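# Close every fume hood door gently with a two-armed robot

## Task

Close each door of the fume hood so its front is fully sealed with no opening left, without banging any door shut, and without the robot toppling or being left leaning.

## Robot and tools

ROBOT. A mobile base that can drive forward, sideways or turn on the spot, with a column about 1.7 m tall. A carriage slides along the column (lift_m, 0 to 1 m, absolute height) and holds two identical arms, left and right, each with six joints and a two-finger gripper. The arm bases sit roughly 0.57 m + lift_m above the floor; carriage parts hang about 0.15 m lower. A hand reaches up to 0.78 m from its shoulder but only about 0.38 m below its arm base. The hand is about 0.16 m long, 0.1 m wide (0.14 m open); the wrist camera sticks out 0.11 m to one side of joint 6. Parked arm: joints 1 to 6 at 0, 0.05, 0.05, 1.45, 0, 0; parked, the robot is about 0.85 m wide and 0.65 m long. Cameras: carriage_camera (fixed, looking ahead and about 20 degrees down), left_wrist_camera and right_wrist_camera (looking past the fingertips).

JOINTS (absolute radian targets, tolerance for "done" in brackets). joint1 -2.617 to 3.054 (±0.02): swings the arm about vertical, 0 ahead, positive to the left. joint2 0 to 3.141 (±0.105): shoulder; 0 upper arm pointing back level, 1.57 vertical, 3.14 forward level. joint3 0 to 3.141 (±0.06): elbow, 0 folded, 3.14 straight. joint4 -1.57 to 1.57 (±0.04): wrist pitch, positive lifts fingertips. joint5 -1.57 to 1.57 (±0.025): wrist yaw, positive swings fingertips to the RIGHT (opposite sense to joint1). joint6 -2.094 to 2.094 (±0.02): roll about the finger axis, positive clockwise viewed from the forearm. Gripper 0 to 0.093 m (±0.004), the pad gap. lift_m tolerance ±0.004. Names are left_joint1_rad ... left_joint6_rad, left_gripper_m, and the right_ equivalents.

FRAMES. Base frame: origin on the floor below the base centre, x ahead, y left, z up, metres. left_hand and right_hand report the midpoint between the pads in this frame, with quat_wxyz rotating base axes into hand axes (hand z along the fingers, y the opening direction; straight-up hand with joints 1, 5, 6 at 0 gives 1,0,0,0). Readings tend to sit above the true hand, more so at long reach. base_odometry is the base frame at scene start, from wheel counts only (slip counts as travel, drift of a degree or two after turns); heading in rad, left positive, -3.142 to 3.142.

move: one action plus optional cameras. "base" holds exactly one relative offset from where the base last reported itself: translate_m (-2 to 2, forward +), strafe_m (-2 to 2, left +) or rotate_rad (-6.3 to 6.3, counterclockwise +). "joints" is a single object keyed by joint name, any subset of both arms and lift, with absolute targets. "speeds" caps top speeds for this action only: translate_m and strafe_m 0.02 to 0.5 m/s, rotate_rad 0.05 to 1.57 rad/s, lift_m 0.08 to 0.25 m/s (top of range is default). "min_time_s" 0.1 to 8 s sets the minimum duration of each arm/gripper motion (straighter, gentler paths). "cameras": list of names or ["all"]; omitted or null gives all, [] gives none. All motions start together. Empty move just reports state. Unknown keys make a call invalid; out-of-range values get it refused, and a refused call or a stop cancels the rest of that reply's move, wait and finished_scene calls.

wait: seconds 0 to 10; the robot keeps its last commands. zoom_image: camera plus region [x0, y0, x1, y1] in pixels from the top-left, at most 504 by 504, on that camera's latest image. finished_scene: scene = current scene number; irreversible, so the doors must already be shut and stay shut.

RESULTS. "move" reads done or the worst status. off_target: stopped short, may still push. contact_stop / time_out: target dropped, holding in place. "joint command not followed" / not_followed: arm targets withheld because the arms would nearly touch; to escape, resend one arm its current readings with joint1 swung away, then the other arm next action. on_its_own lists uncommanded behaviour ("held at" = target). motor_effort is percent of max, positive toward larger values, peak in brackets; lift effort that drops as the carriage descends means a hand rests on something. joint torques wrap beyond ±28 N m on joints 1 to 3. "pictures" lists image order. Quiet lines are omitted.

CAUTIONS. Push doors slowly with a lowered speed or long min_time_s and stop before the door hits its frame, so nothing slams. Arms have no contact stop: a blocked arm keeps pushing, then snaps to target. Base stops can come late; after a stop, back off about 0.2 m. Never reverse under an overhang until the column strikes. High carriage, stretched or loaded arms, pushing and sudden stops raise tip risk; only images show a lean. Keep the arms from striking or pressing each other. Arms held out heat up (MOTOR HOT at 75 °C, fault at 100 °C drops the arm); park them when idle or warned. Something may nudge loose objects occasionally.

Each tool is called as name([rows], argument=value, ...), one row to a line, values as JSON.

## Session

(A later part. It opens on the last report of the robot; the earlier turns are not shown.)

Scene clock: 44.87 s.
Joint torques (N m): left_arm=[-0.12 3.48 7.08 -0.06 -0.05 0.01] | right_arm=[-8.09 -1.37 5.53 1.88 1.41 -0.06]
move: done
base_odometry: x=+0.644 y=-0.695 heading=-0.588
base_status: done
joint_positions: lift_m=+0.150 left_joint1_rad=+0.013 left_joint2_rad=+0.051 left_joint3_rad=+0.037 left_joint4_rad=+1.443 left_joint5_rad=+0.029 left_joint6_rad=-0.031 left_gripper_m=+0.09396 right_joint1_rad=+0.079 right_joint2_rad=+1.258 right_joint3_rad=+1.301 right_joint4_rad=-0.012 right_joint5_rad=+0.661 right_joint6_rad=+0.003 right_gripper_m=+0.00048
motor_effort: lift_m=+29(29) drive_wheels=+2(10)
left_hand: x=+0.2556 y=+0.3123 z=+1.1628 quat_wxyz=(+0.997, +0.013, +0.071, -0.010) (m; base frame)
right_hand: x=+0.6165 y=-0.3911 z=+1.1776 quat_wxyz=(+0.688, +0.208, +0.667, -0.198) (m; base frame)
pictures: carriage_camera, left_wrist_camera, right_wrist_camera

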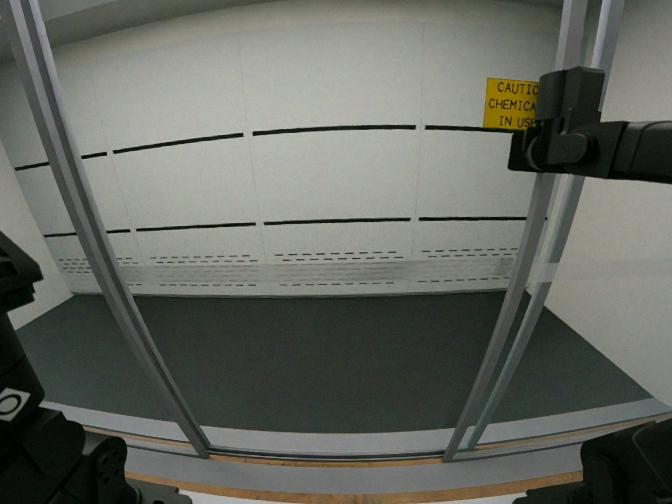

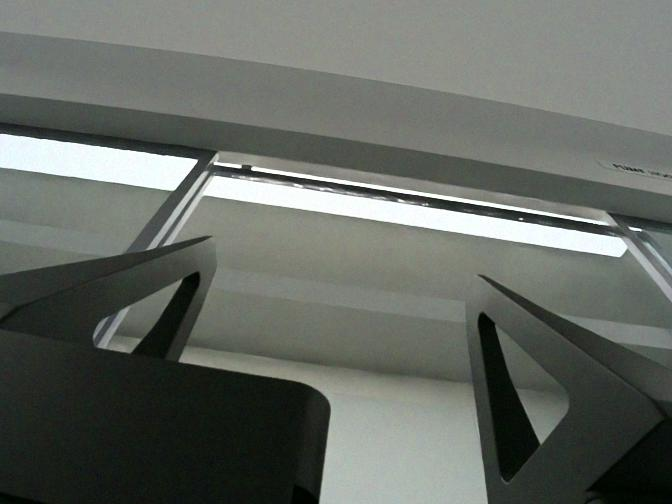

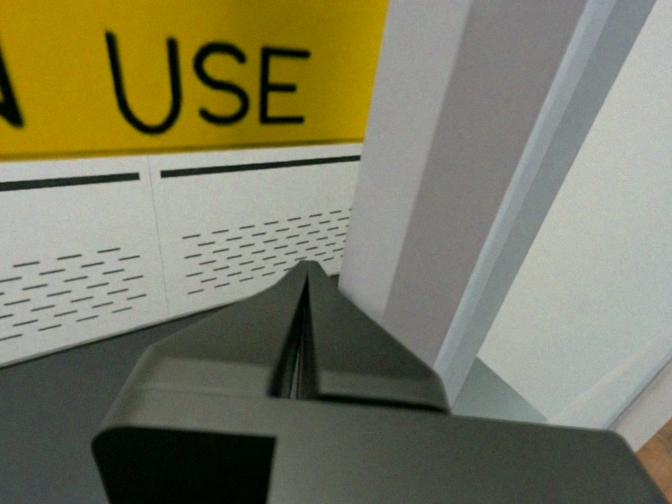

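move(base={"strafe_m": -0.04}, speeds={"strafe_m":0.04})

Scene clock: 46.70 s.
Joint torques (N m): left_arm=[0.05 3.52 6.83 -0.03 -0.04 0.02] | right_arm=[-8.17 -1.36 5.64 1.95 1.38 -0.04]
move: done
base_odometry: x=+0.622 y=-0.728 heading=-0.588
base_status: done
joint_positions: lift_m=+0.150 left_joint1_rad=+0.013 left_joint2_rad=+0.051 left_joint3_rad=+0.037 left_joint4_rad=+1.443 left_joint5_rad=+0.029 left_joint6_rad=-0.031 left_gripper_m=+0.09396 right_joint1_rad=+0.080 right_joint2_rad=+1.257 right_joint3_rad=+1.301 right_joint4_rad=-0.013 right_joint5_rad=+0.660 right_joint6_rad=+0.003 right_gripper_m=+0.00048
motor_effort: lift_m=+29(29) drive_wheels=+2(9)
left_hand: x=+0.2556 y=+0.3123 z=+1.1628 quat_wxyz=(+0.997, +0.013, +0.071, -0.010) (m; base frame)
right_hand: x=+0.6163 y=-0.3907 z=+1.1777 quat_wxyz=(+0.688, +0.207, +0.667, -0.197) (m; base frame)
pictures: carriage_camera, left_wrist_camera, right_wrist_camera

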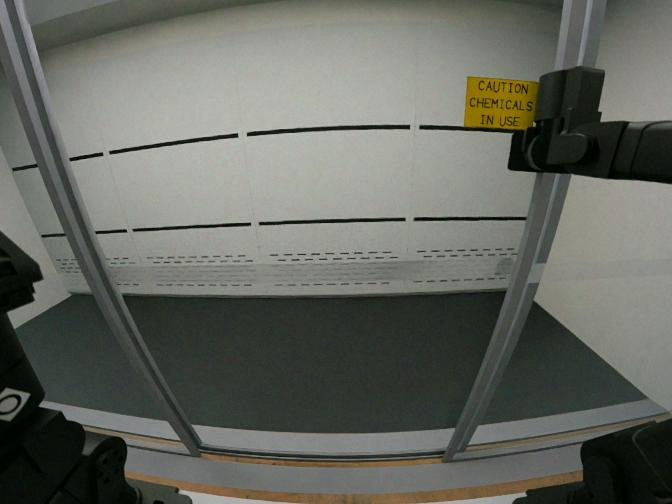

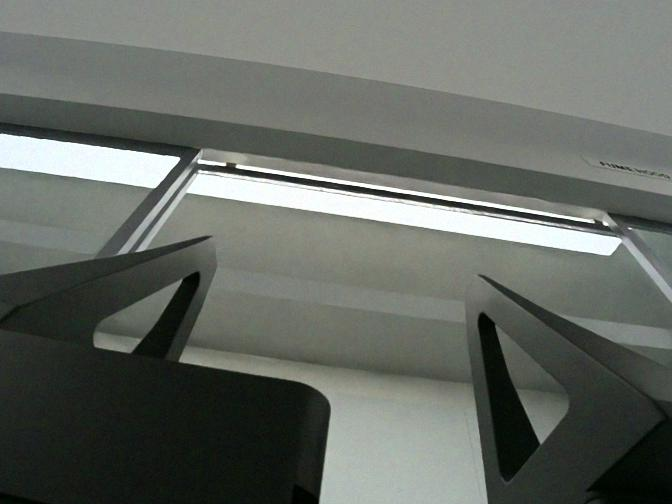

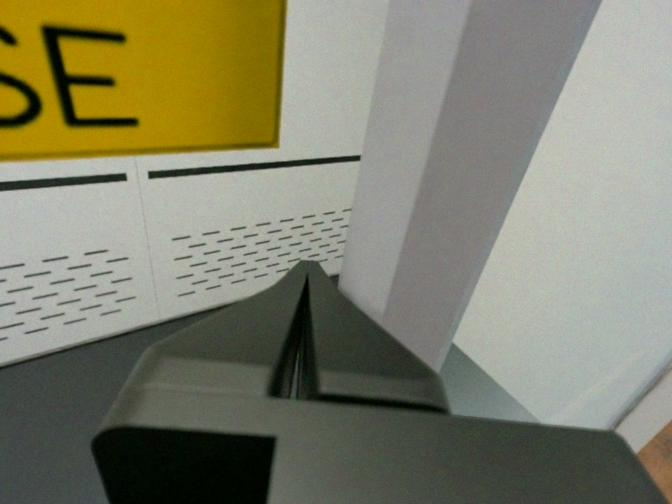

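move(base={"strafe_m": 0.1}, speeds={"strafe_m":0.1}, cameras=[])

move(base={"translate_m": -0.5})

zoom_image(camera="carriage_camera", region=[420, 250, 660, 430])

Scene clock: 49.90 s.
move: done
base_status: done
on_its_own: right_joint5_rad moved +0.127 to your old target +0.800
motor_effort: lift_m=+29(29) drive_wheels=+2(8)
pictures: none

Scene clock: 53.00 s.
Joint torques (N m): left_arm=[-0.06 3.73 7.04 -0.07 -0.1 0] | right_arm=[-0.62 -5.45 5.64 1.67 0.08 -0.04]
move: done
base_odometry: x=+0.261 y=-0.368 heading=-0.588
base_status: done
joint_positions: lift_m=+0.150 left_joint1_rad=+0.013 left_joint2_rad=+0.051 left_joint3_rad=+0.037 left_joint4_rad=+1.443 left_joint5_rad=+0.029 left_joint6_rad=-0.031 left_gripper_m=+0.09396 right_joint1_rad=+0.006 right_joint2_rad=+1.295 right_joint3_rad=+1.301 right_joint4_rad=+0.011 right_joint5_rad=+0.789 right_joint6_rad=+0.001 right_gripper_m=+0.00048
motor_effort: lift_m=+29(29) drive_wheels=-2(10)
left_hand: x=+0.2556 y=+0.3123 z=+1.1628 quat_wxyz=(+0.997, +0.013, +0.071, -0.010) (m; base frame)
right_hand: x=+0.6073 y=-0.4364 z=+1.1682 quat_wxyz=(+0.659, +0.272, +0.648, -0.267) (m; base frame)
pictures: carriage_camera, left_wrist_camera, right_wrist_camera

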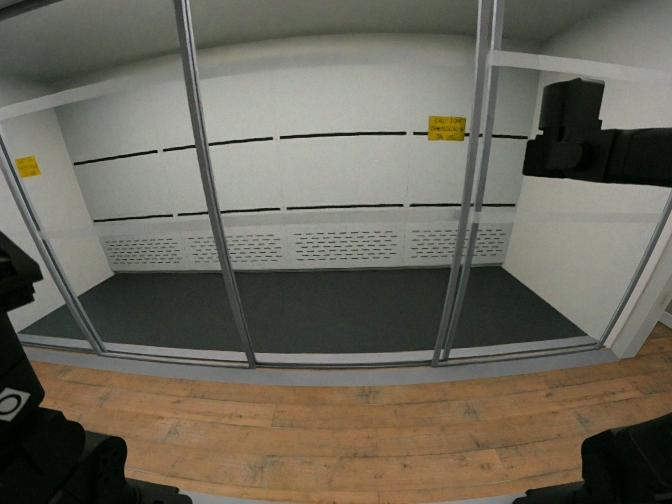

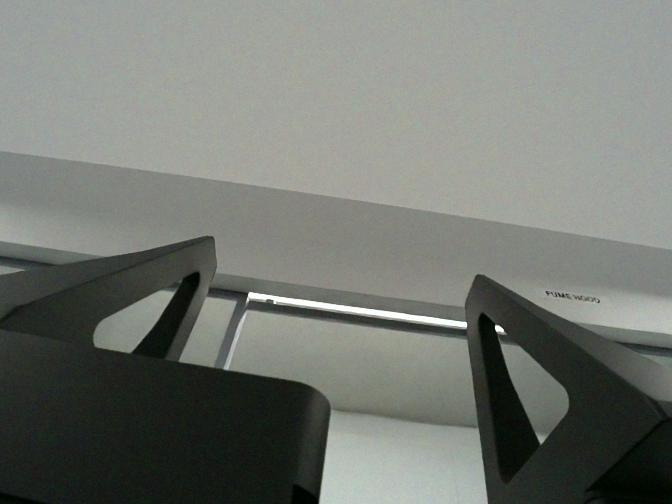

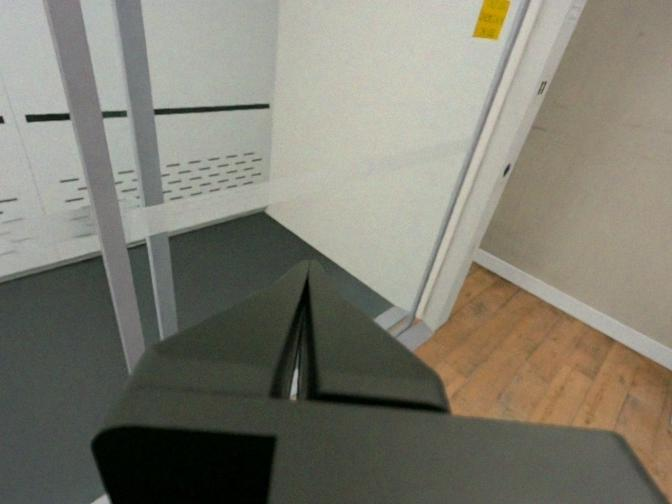

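Scaled by 2.100 from the camera's 672x504 image, which has a finer 960x720 frame.

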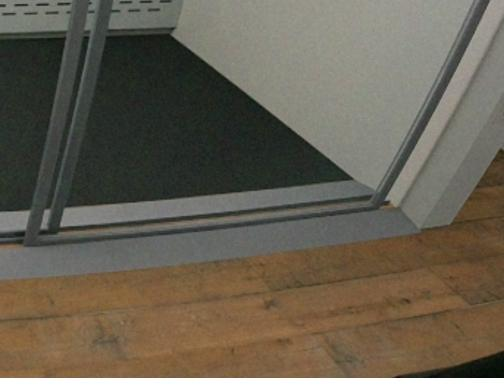

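zoom_image(camera="carriage_camera", region=[170, 240, 330, 380])

zoom_image(camera="carriage_camera", region=[0, 240, 160, 380])

zoom_image(camera="carriage_camera", region=[160, 20, 320, 160])

zoom_image(camera="carriage_camera", region=[570, 250, 672, 370])

Scaled by 3.150 from the camera's 672x504 image, which has a finer 960x720 frame.

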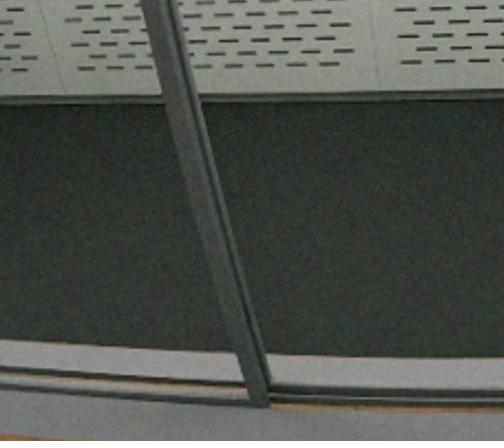

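Scaled by 3.150 from the camera's 672x504 image, which has a finer 960x720 frame.

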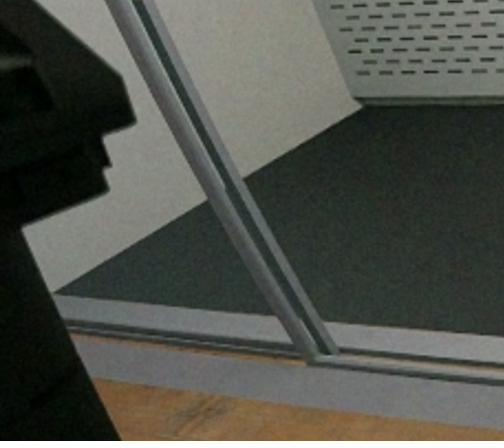

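Scaled by 3.150 from the camera's 672x504 image, which has a finer 960x720 frame.

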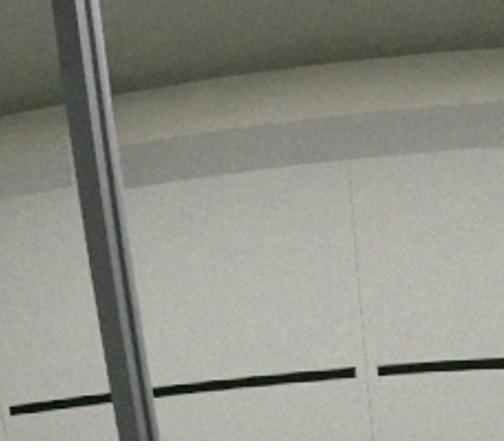

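Scaled by 4.200 from the camera's 672x504 image, which has a finer 960x720 frame.

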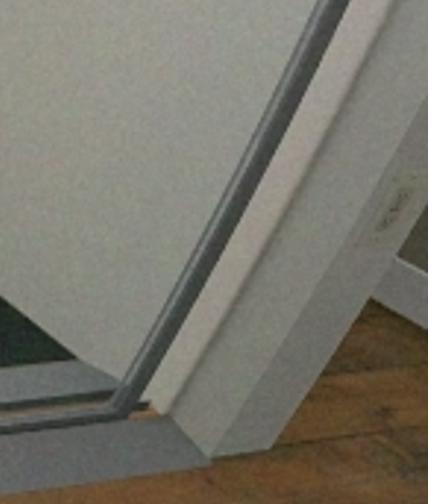

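move(base={"translate_m": 0.5}, cameras=[])

move(base={"strafe_m": -0.12}, speeds={"strafe_m":0.04})

move(base={"strafe_m": -0.02}, speeds={"strafe_m":0.04})

Scene clock: 56.93 s.
move: done
base_status: done
motor_effort: lift_m=+29(29) drive_wheels=-4(12)
pictures: none

Scene clock: 60.67 s.
move: done
base_status: done
motor_effort: lift_m=+29(29) drive_wheels=+2(9)

Scene clock: 61.93 s.
Joint torques (N m): left_arm=[-0.06 3.66 7.12 -0.08 -0.03 0.02] | right_arm=[-8.47 -1.42 5.75 2.39 1.33 -0.19]
move: done
base_odometry: x=+0.599 y=-0.762 heading=-0.589
base_status: done
joint_positions: lift_m=+0.150 left_joint1_rad=+0.012 left_joint2_rad=+0.051 left_joint3_rad=+0.037 left_joint4_rad=+1.444 left_joint5_rad=+0.030 left_joint6_rad=-0.031 left_gripper_m=+0.09396 right_joint1_rad=+0.084 right_joint2_rad=+1.260 right_joint3_rad=+1.301 right_joint4_rad=-0.058 right_joint5_rad=+0.668 right_joint6_rad=+0.016 right_gripper_m=+0.00048
motor_effort: lift_m=+29(29) drive_wheels=+2(12)
left_hand: x=+0.2554 y=+0.3122 z=+1.1629 quat_wxyz=(+0.997, +0.013, +0.071, -0.010) (m; base frame)
right_hand: x=+0.6168 y=-0.3903 z=+1.1673 quat_wxyz=(+0.673, +0.207, +0.681, -0.200) (m; base frame)
pictures: carriage_camera, left_wrist_camera, right_wrist_camera

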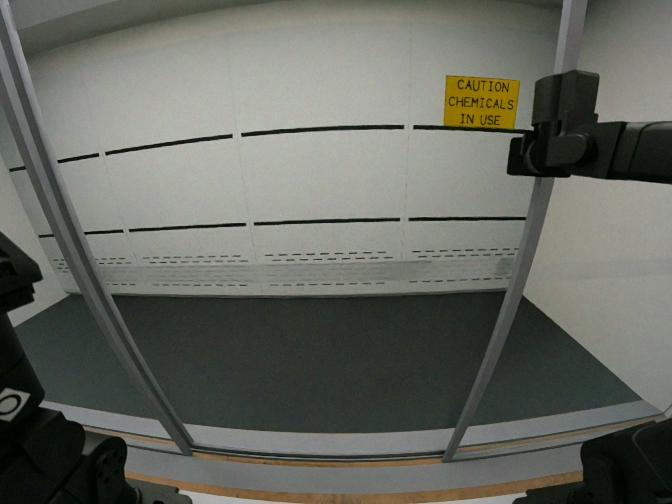

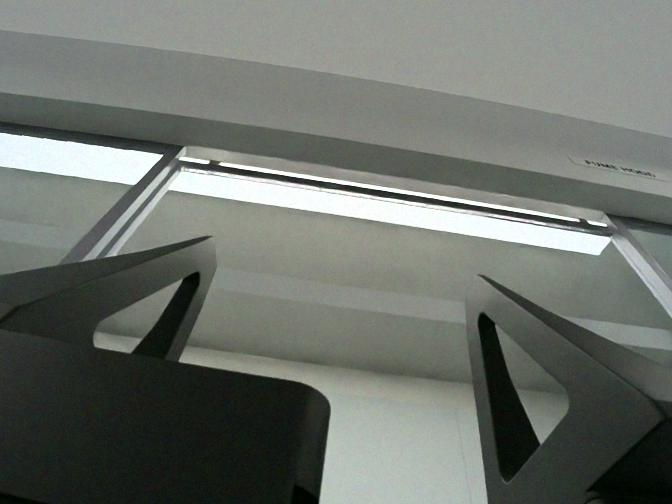

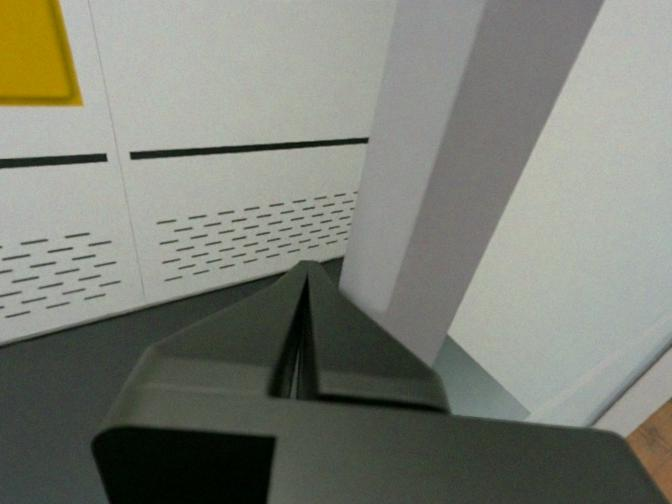

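move(base={"strafe_m": -0.025}, speeds={"strafe_m":0.04})

zoom_image(camera="carriage_camera", region=[420, 300, 672, 489])

Scene clock: 63.47 s.
Joint torques (N m): left_arm=[-0.05 3.6 6.98 -0.02 -0.11 0] | right_arm=[-8.24 -1.61 5.59 2.37 1.29 -0.2]
move: done
base_odometry: x=+0.586 y=-0.783 heading=-0.588
base_status: done
joint_positions: lift_m=+0.150 left_joint1_rad=+0.012 left_joint2_rad=+0.051 left_joint3_rad=+0.037 left_joint4_rad=+1.444 left_joint5_rad=+0.030 left_joint6_rad=-0.031 left_gripper_m=+0.09396 right_joint1_rad=+0.082 right_joint2_rad=+1.261 right_joint3_rad=+1.301 right_joint4_rad=-0.056 right_joint5_rad=+0.669 right_joint6_rad=+0.016 right_gripper_m=+0.00048
motor_effort: lift_m=+29(29) drive_wheels=+2(12)
left_hand: x=+0.2554 y=+0.3122 z=+1.1629 quat_wxyz=(+0.997, +0.013, +0.071, -0.010) (m; base frame)
right_hand: x=+0.6166 y=-0.3914 z=+1.1674 quat_wxyz=(+0.673, +0.208, +0.680, -0.201) (m; base frame)
pictures: carriage_camera, left_wrist_camera, right_wrist_camera

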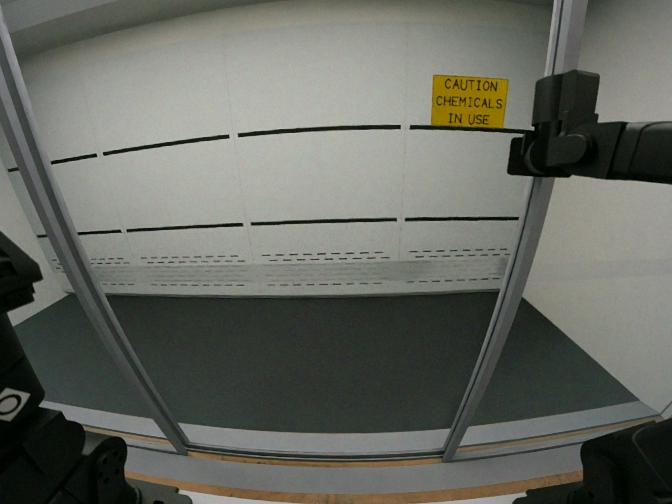

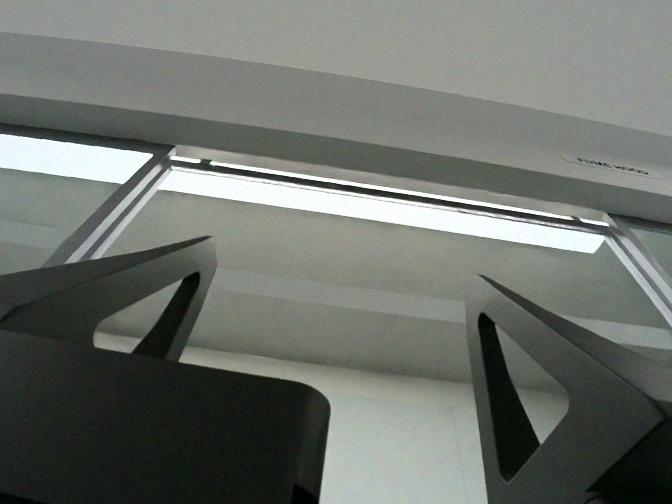

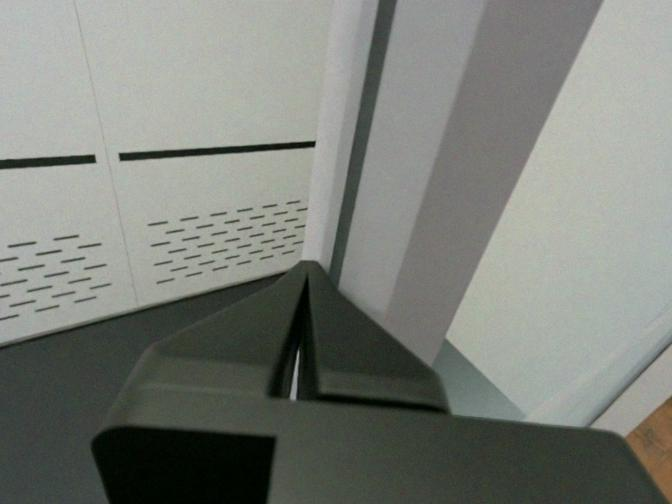

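Scaled by 2.000 from the camera's 672x504 image, which has a finer 960x720 frame.

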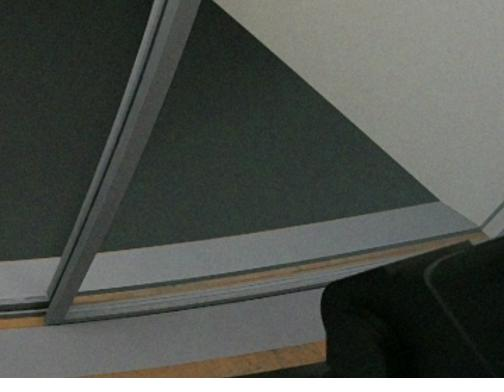

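move(base={"strafe_m": 0.1}, speeds={"strafe_m":0.1}, cameras=[])

move(base={"translate_m": -0.5}, cameras=[])

move(base={"strafe_m": -0.6})

zoom_image(camera="carriage_camera", region=[450, 220, 630, 355])

zoom_image(camera="carriage_camera", region=[240, 240, 420, 375])

Scene clock: 65.43 s.
move: done
base_status: done
motor_effort: lift_m=+29(29) drive_wheels=+2(8)
pictures: none

Scene clock: 68.53 s.
move: done
base_status: done
motor_effort: lift_m=+29(29) drive_wheels=-2(9)
pictures: none

Scene clock: 72.00 s.
Joint torques (N m): left_arm=[-0.23 3.7 6.98 -0.07 -0.07 0.02] | right_arm=[-0.66 -5.26 5.65 1.81 0.08 -0.07]
move: done
base_odometry: x=-0.108 y=-0.921 heading=-0.589
base_status: done
joint_positions: lift_m=+0.150 left_joint1_rad=+0.013 left_joint2_rad=+0.051 left_joint3_rad=+0.037 left_joint4_rad=+1.444 left_joint5_rad=+0.030 left_joint6_rad=-0.031 left_gripper_m=+0.09396 right_joint1_rad=+0.004 right_joint2_rad=+1.294 right_joint3_rad=+1.301 right_joint4_rad=-0.007 right_joint5_rad=+0.790 right_joint6_rad=+0.010 right_gripper_m=+0.00048
motor_effort: lift_m=+29(29) drive_wheels=-2(10)
left_hand: x=+0.2554 y=+0.3122 z=+1.1629 quat_wxyz=(+0.997, +0.013, +0.071, -0.010) (m; base frame)
right_hand: x=+0.6067 y=-0.4374 z=+1.1650 quat_wxyz=(+0.654, +0.274, +0.652, -0.267) (m; base frame)
pictures: carriage_camera, left_wrist_camera, right_wrist_camera

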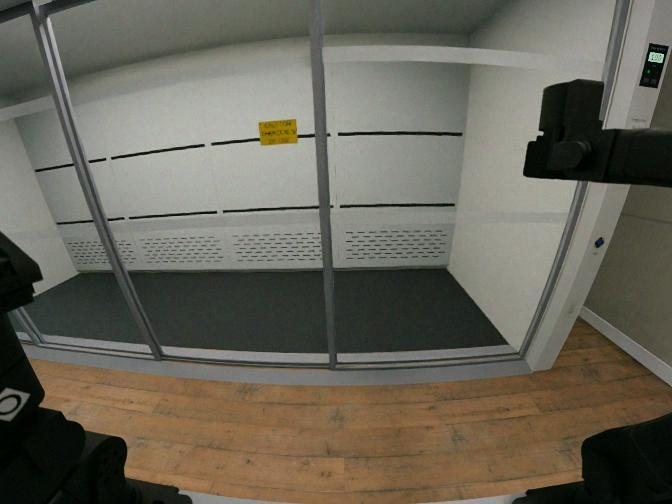

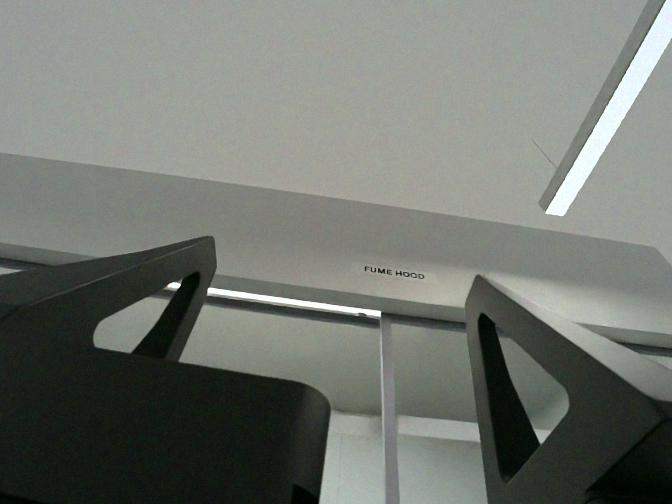

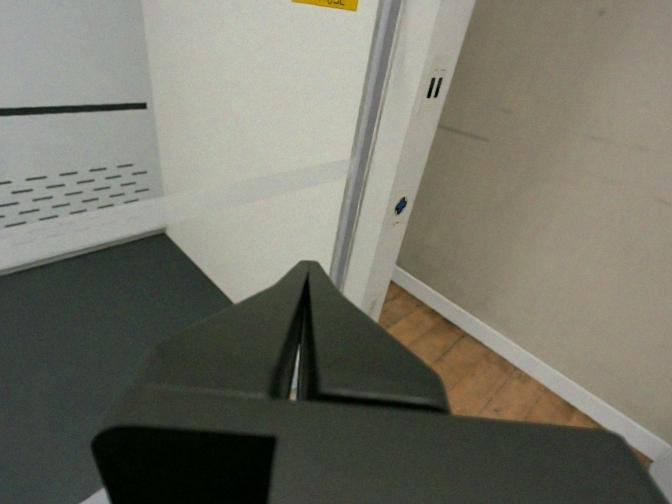

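Scaled by 2.800 from the camera's 672x504 image, which has a finer 960x720 frame.

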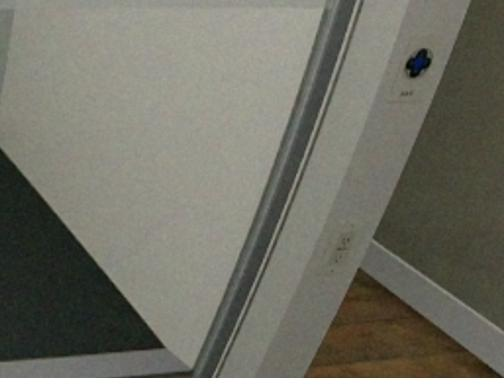

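Scaled by 2.800 from the camera's 672x504 image, which has a finer 960x720 frame.

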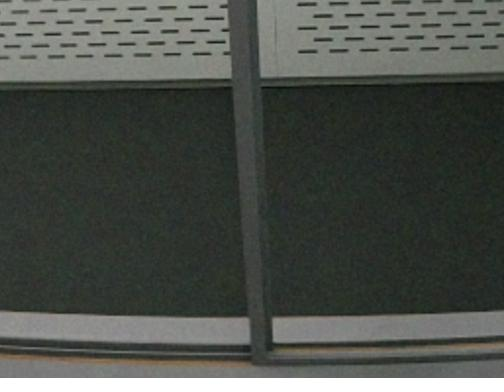

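move(base={"strafe_m": 0.6}, cameras=[])

move(base={"translate_m": 0.5}, cameras=[])

move(base={"strafe_m": -0.115}, speeds={"strafe_m":0.03})

move(base={"strafe_m": -0.015}, speeds={"strafe_m":0.03})

Scene clock: 75.60 s.
move: done
base_status: done
motor_effort: lift_m=+29(29) drive_wheels=-3(11)
pictures: none

Scene clock: 78.70 s.
move: done
base_status: done
motor_effort: lift_m=+29(29) drive_wheels=-4(11)
pictures: none

Scene clock: 83.17 s.
move: done
base_status: done
motor_effort: lift_m=+29(29) drive_wheels=+3(8)

Scene clock: 84.17 s.
Joint torques (N m): left_arm=[0.16 3.77 6.95 -0.07 -0.06 -0.03] | right_arm=[-10.02 1.24 5.61 3.08 2.07 -0.19]
move: done
base_odometry: x=+0.569 y=-0.807 heading=-0.587
base_status: done
joint_positions: lift_m=+0.150 left_joint1_rad=+0.013 left_joint2_rad=+0.051 left_joint3_rad=+0.037 left_joint4_rad=+1.444 left_joint5_rad=+0.030 left_joint6_rad=-0.031 left_gripper_m=+0.09396 right_joint1_rad=+0.100 right_joint2_rad=+1.235 right_joint3_rad=+1.301 right_joint4_rad=-0.122 right_joint5_rad=+0.596 right_joint6_rad=+0.021 right_gripper_m=+0.00048
motor_effort: lift_m=+29(29) drive_wheels=+3(12)
left_hand: x=+0.2554 y=+0.3122 z=+1.1629 quat_wxyz=(+0.997, +0.013, +0.071, -0.010) (m; base frame)
right_hand: x=+0.6157 y=-0.3739 z=+1.1628 quat_wxyz=(+0.669, +0.174, +0.702, -0.173) (m; base frame)
pictures: carriage_camera, left_wrist_camera, right_wrist_camera

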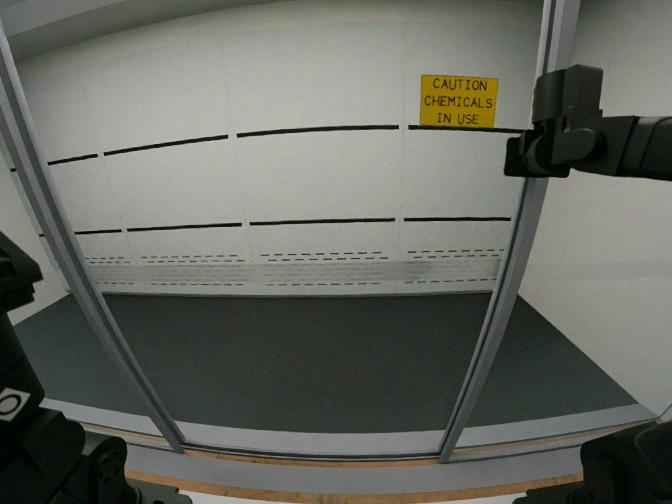

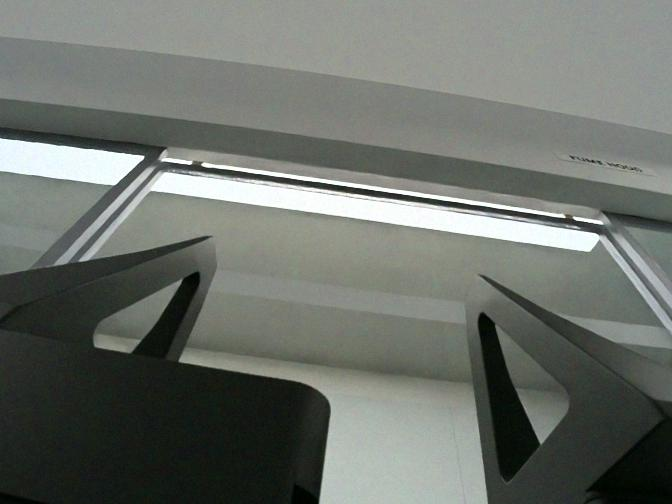

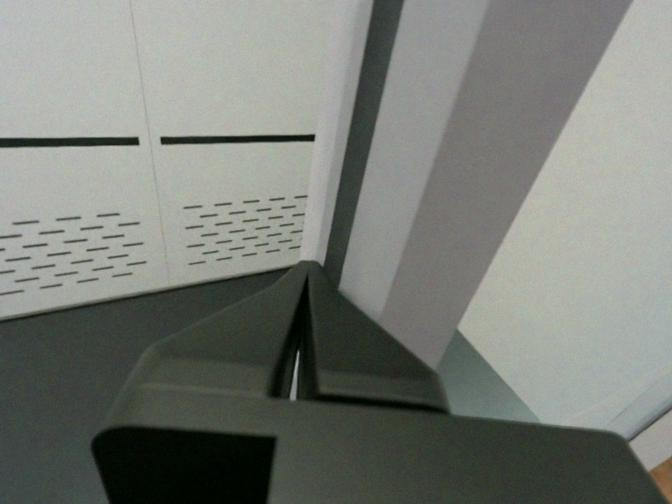

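move(base={"strafe_m": 0.1}, cameras=[])

move(base={"translate_m": -0.8}, cameras=[])

move(base={"strafe_m": 0.5}, joints={"right_joint1_rad":0,"right_joint2_rad":0.05,"right_joint3_rad":0.05,"right_joint4_rad":1.45,"right_joint5_rad":0}, cameras=["carriage_camera"])

zoom_image(camera="carriage_camera", region=[30, 220, 210, 355])

zoom_image(camera="carriage_camera", region=[370, 220, 550, 355])

Scene clock: 85.97 s.
move: done
base_status: done
motor_effort: lift_m=+29(29) drive_wheels=+2(6)
pictures: none

Scene clock: 89.83 s.
move: done
base_status: done
motor_effort: lift_m=+29(29) drive_wheels=-2(11)
pictures: none

Scene clock: 93.07 s.
Joint torques (N m): left_arm=[-0.09 3.75 6.98 -0.06 -0.03 0.01] | right_arm=[-0.64 3.29 3.41 0.09 -0.11 -0.1]
move: done
base_odometry: x=+0.235 y=+0.136 heading=-0.587
base_status: done
joint_positions: lift_m=+0.150 left_joint1_rad=+0.012 left_joint2_rad=+0.051 left_joint3_rad=+0.037 left_joint4_rad=+1.444 left_joint5_rad=+0.030 left_joint6_rad=-0.031 left_gripper_m=+0.09396 right_joint1_rad=+0.005 right_joint2_rad=+0.057 right_joint3_rad=+0.060 right_joint4_rad=+1.437 right_joint5_rad=+0.010 right_joint6_rad=+0.009 right_gripper_m=+0.00048
joint_status: all done
motor_effort: lift_m=+29(29) drive_wheels=-2(10)
left_hand: x=+0.2554 y=+0.3121 z=+1.1629 quat_wxyz=(+0.997, +0.014, +0.071, -0.010) (m; base frame)
right_hand: x=+0.2523 y=-0.3184 z=+1.1689 quat_wxyz=(+0.998, +0.005, +0.066, +0.006) (m; base frame)
pictures: carriage_camera

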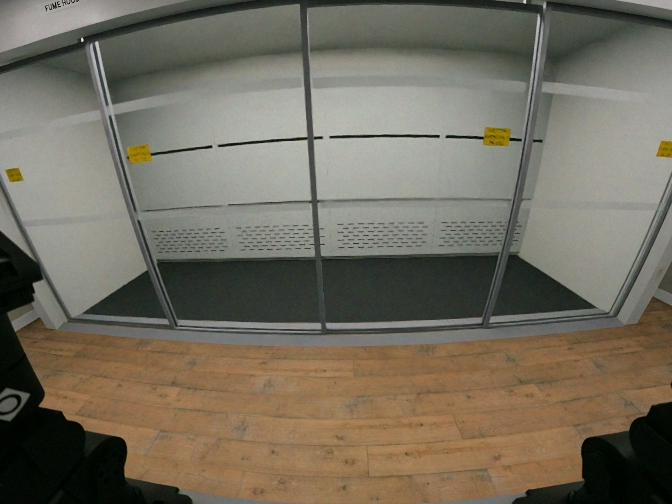

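Scaled by 2.800 from the camera's 672x504 image, which has a finer 960x720 frame.

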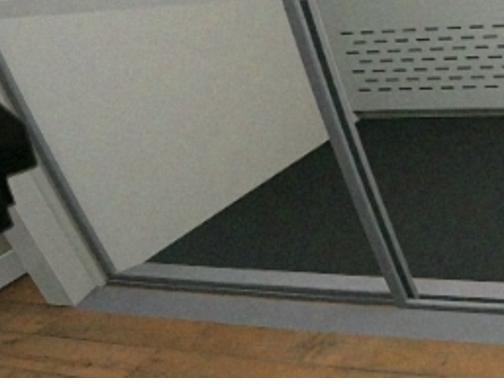

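Scaled by 2.800 from the camera's 672x504 image, which has a finer 960x720 frame.

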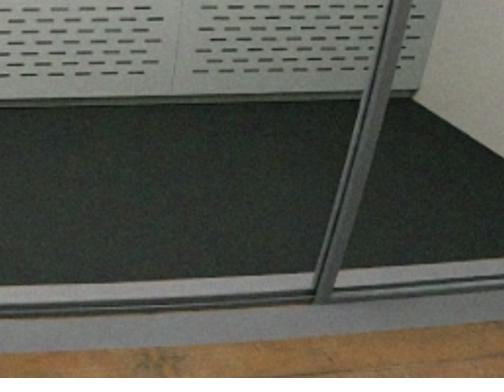

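finished_scene(scene=1)

The scene is finished: the task was done.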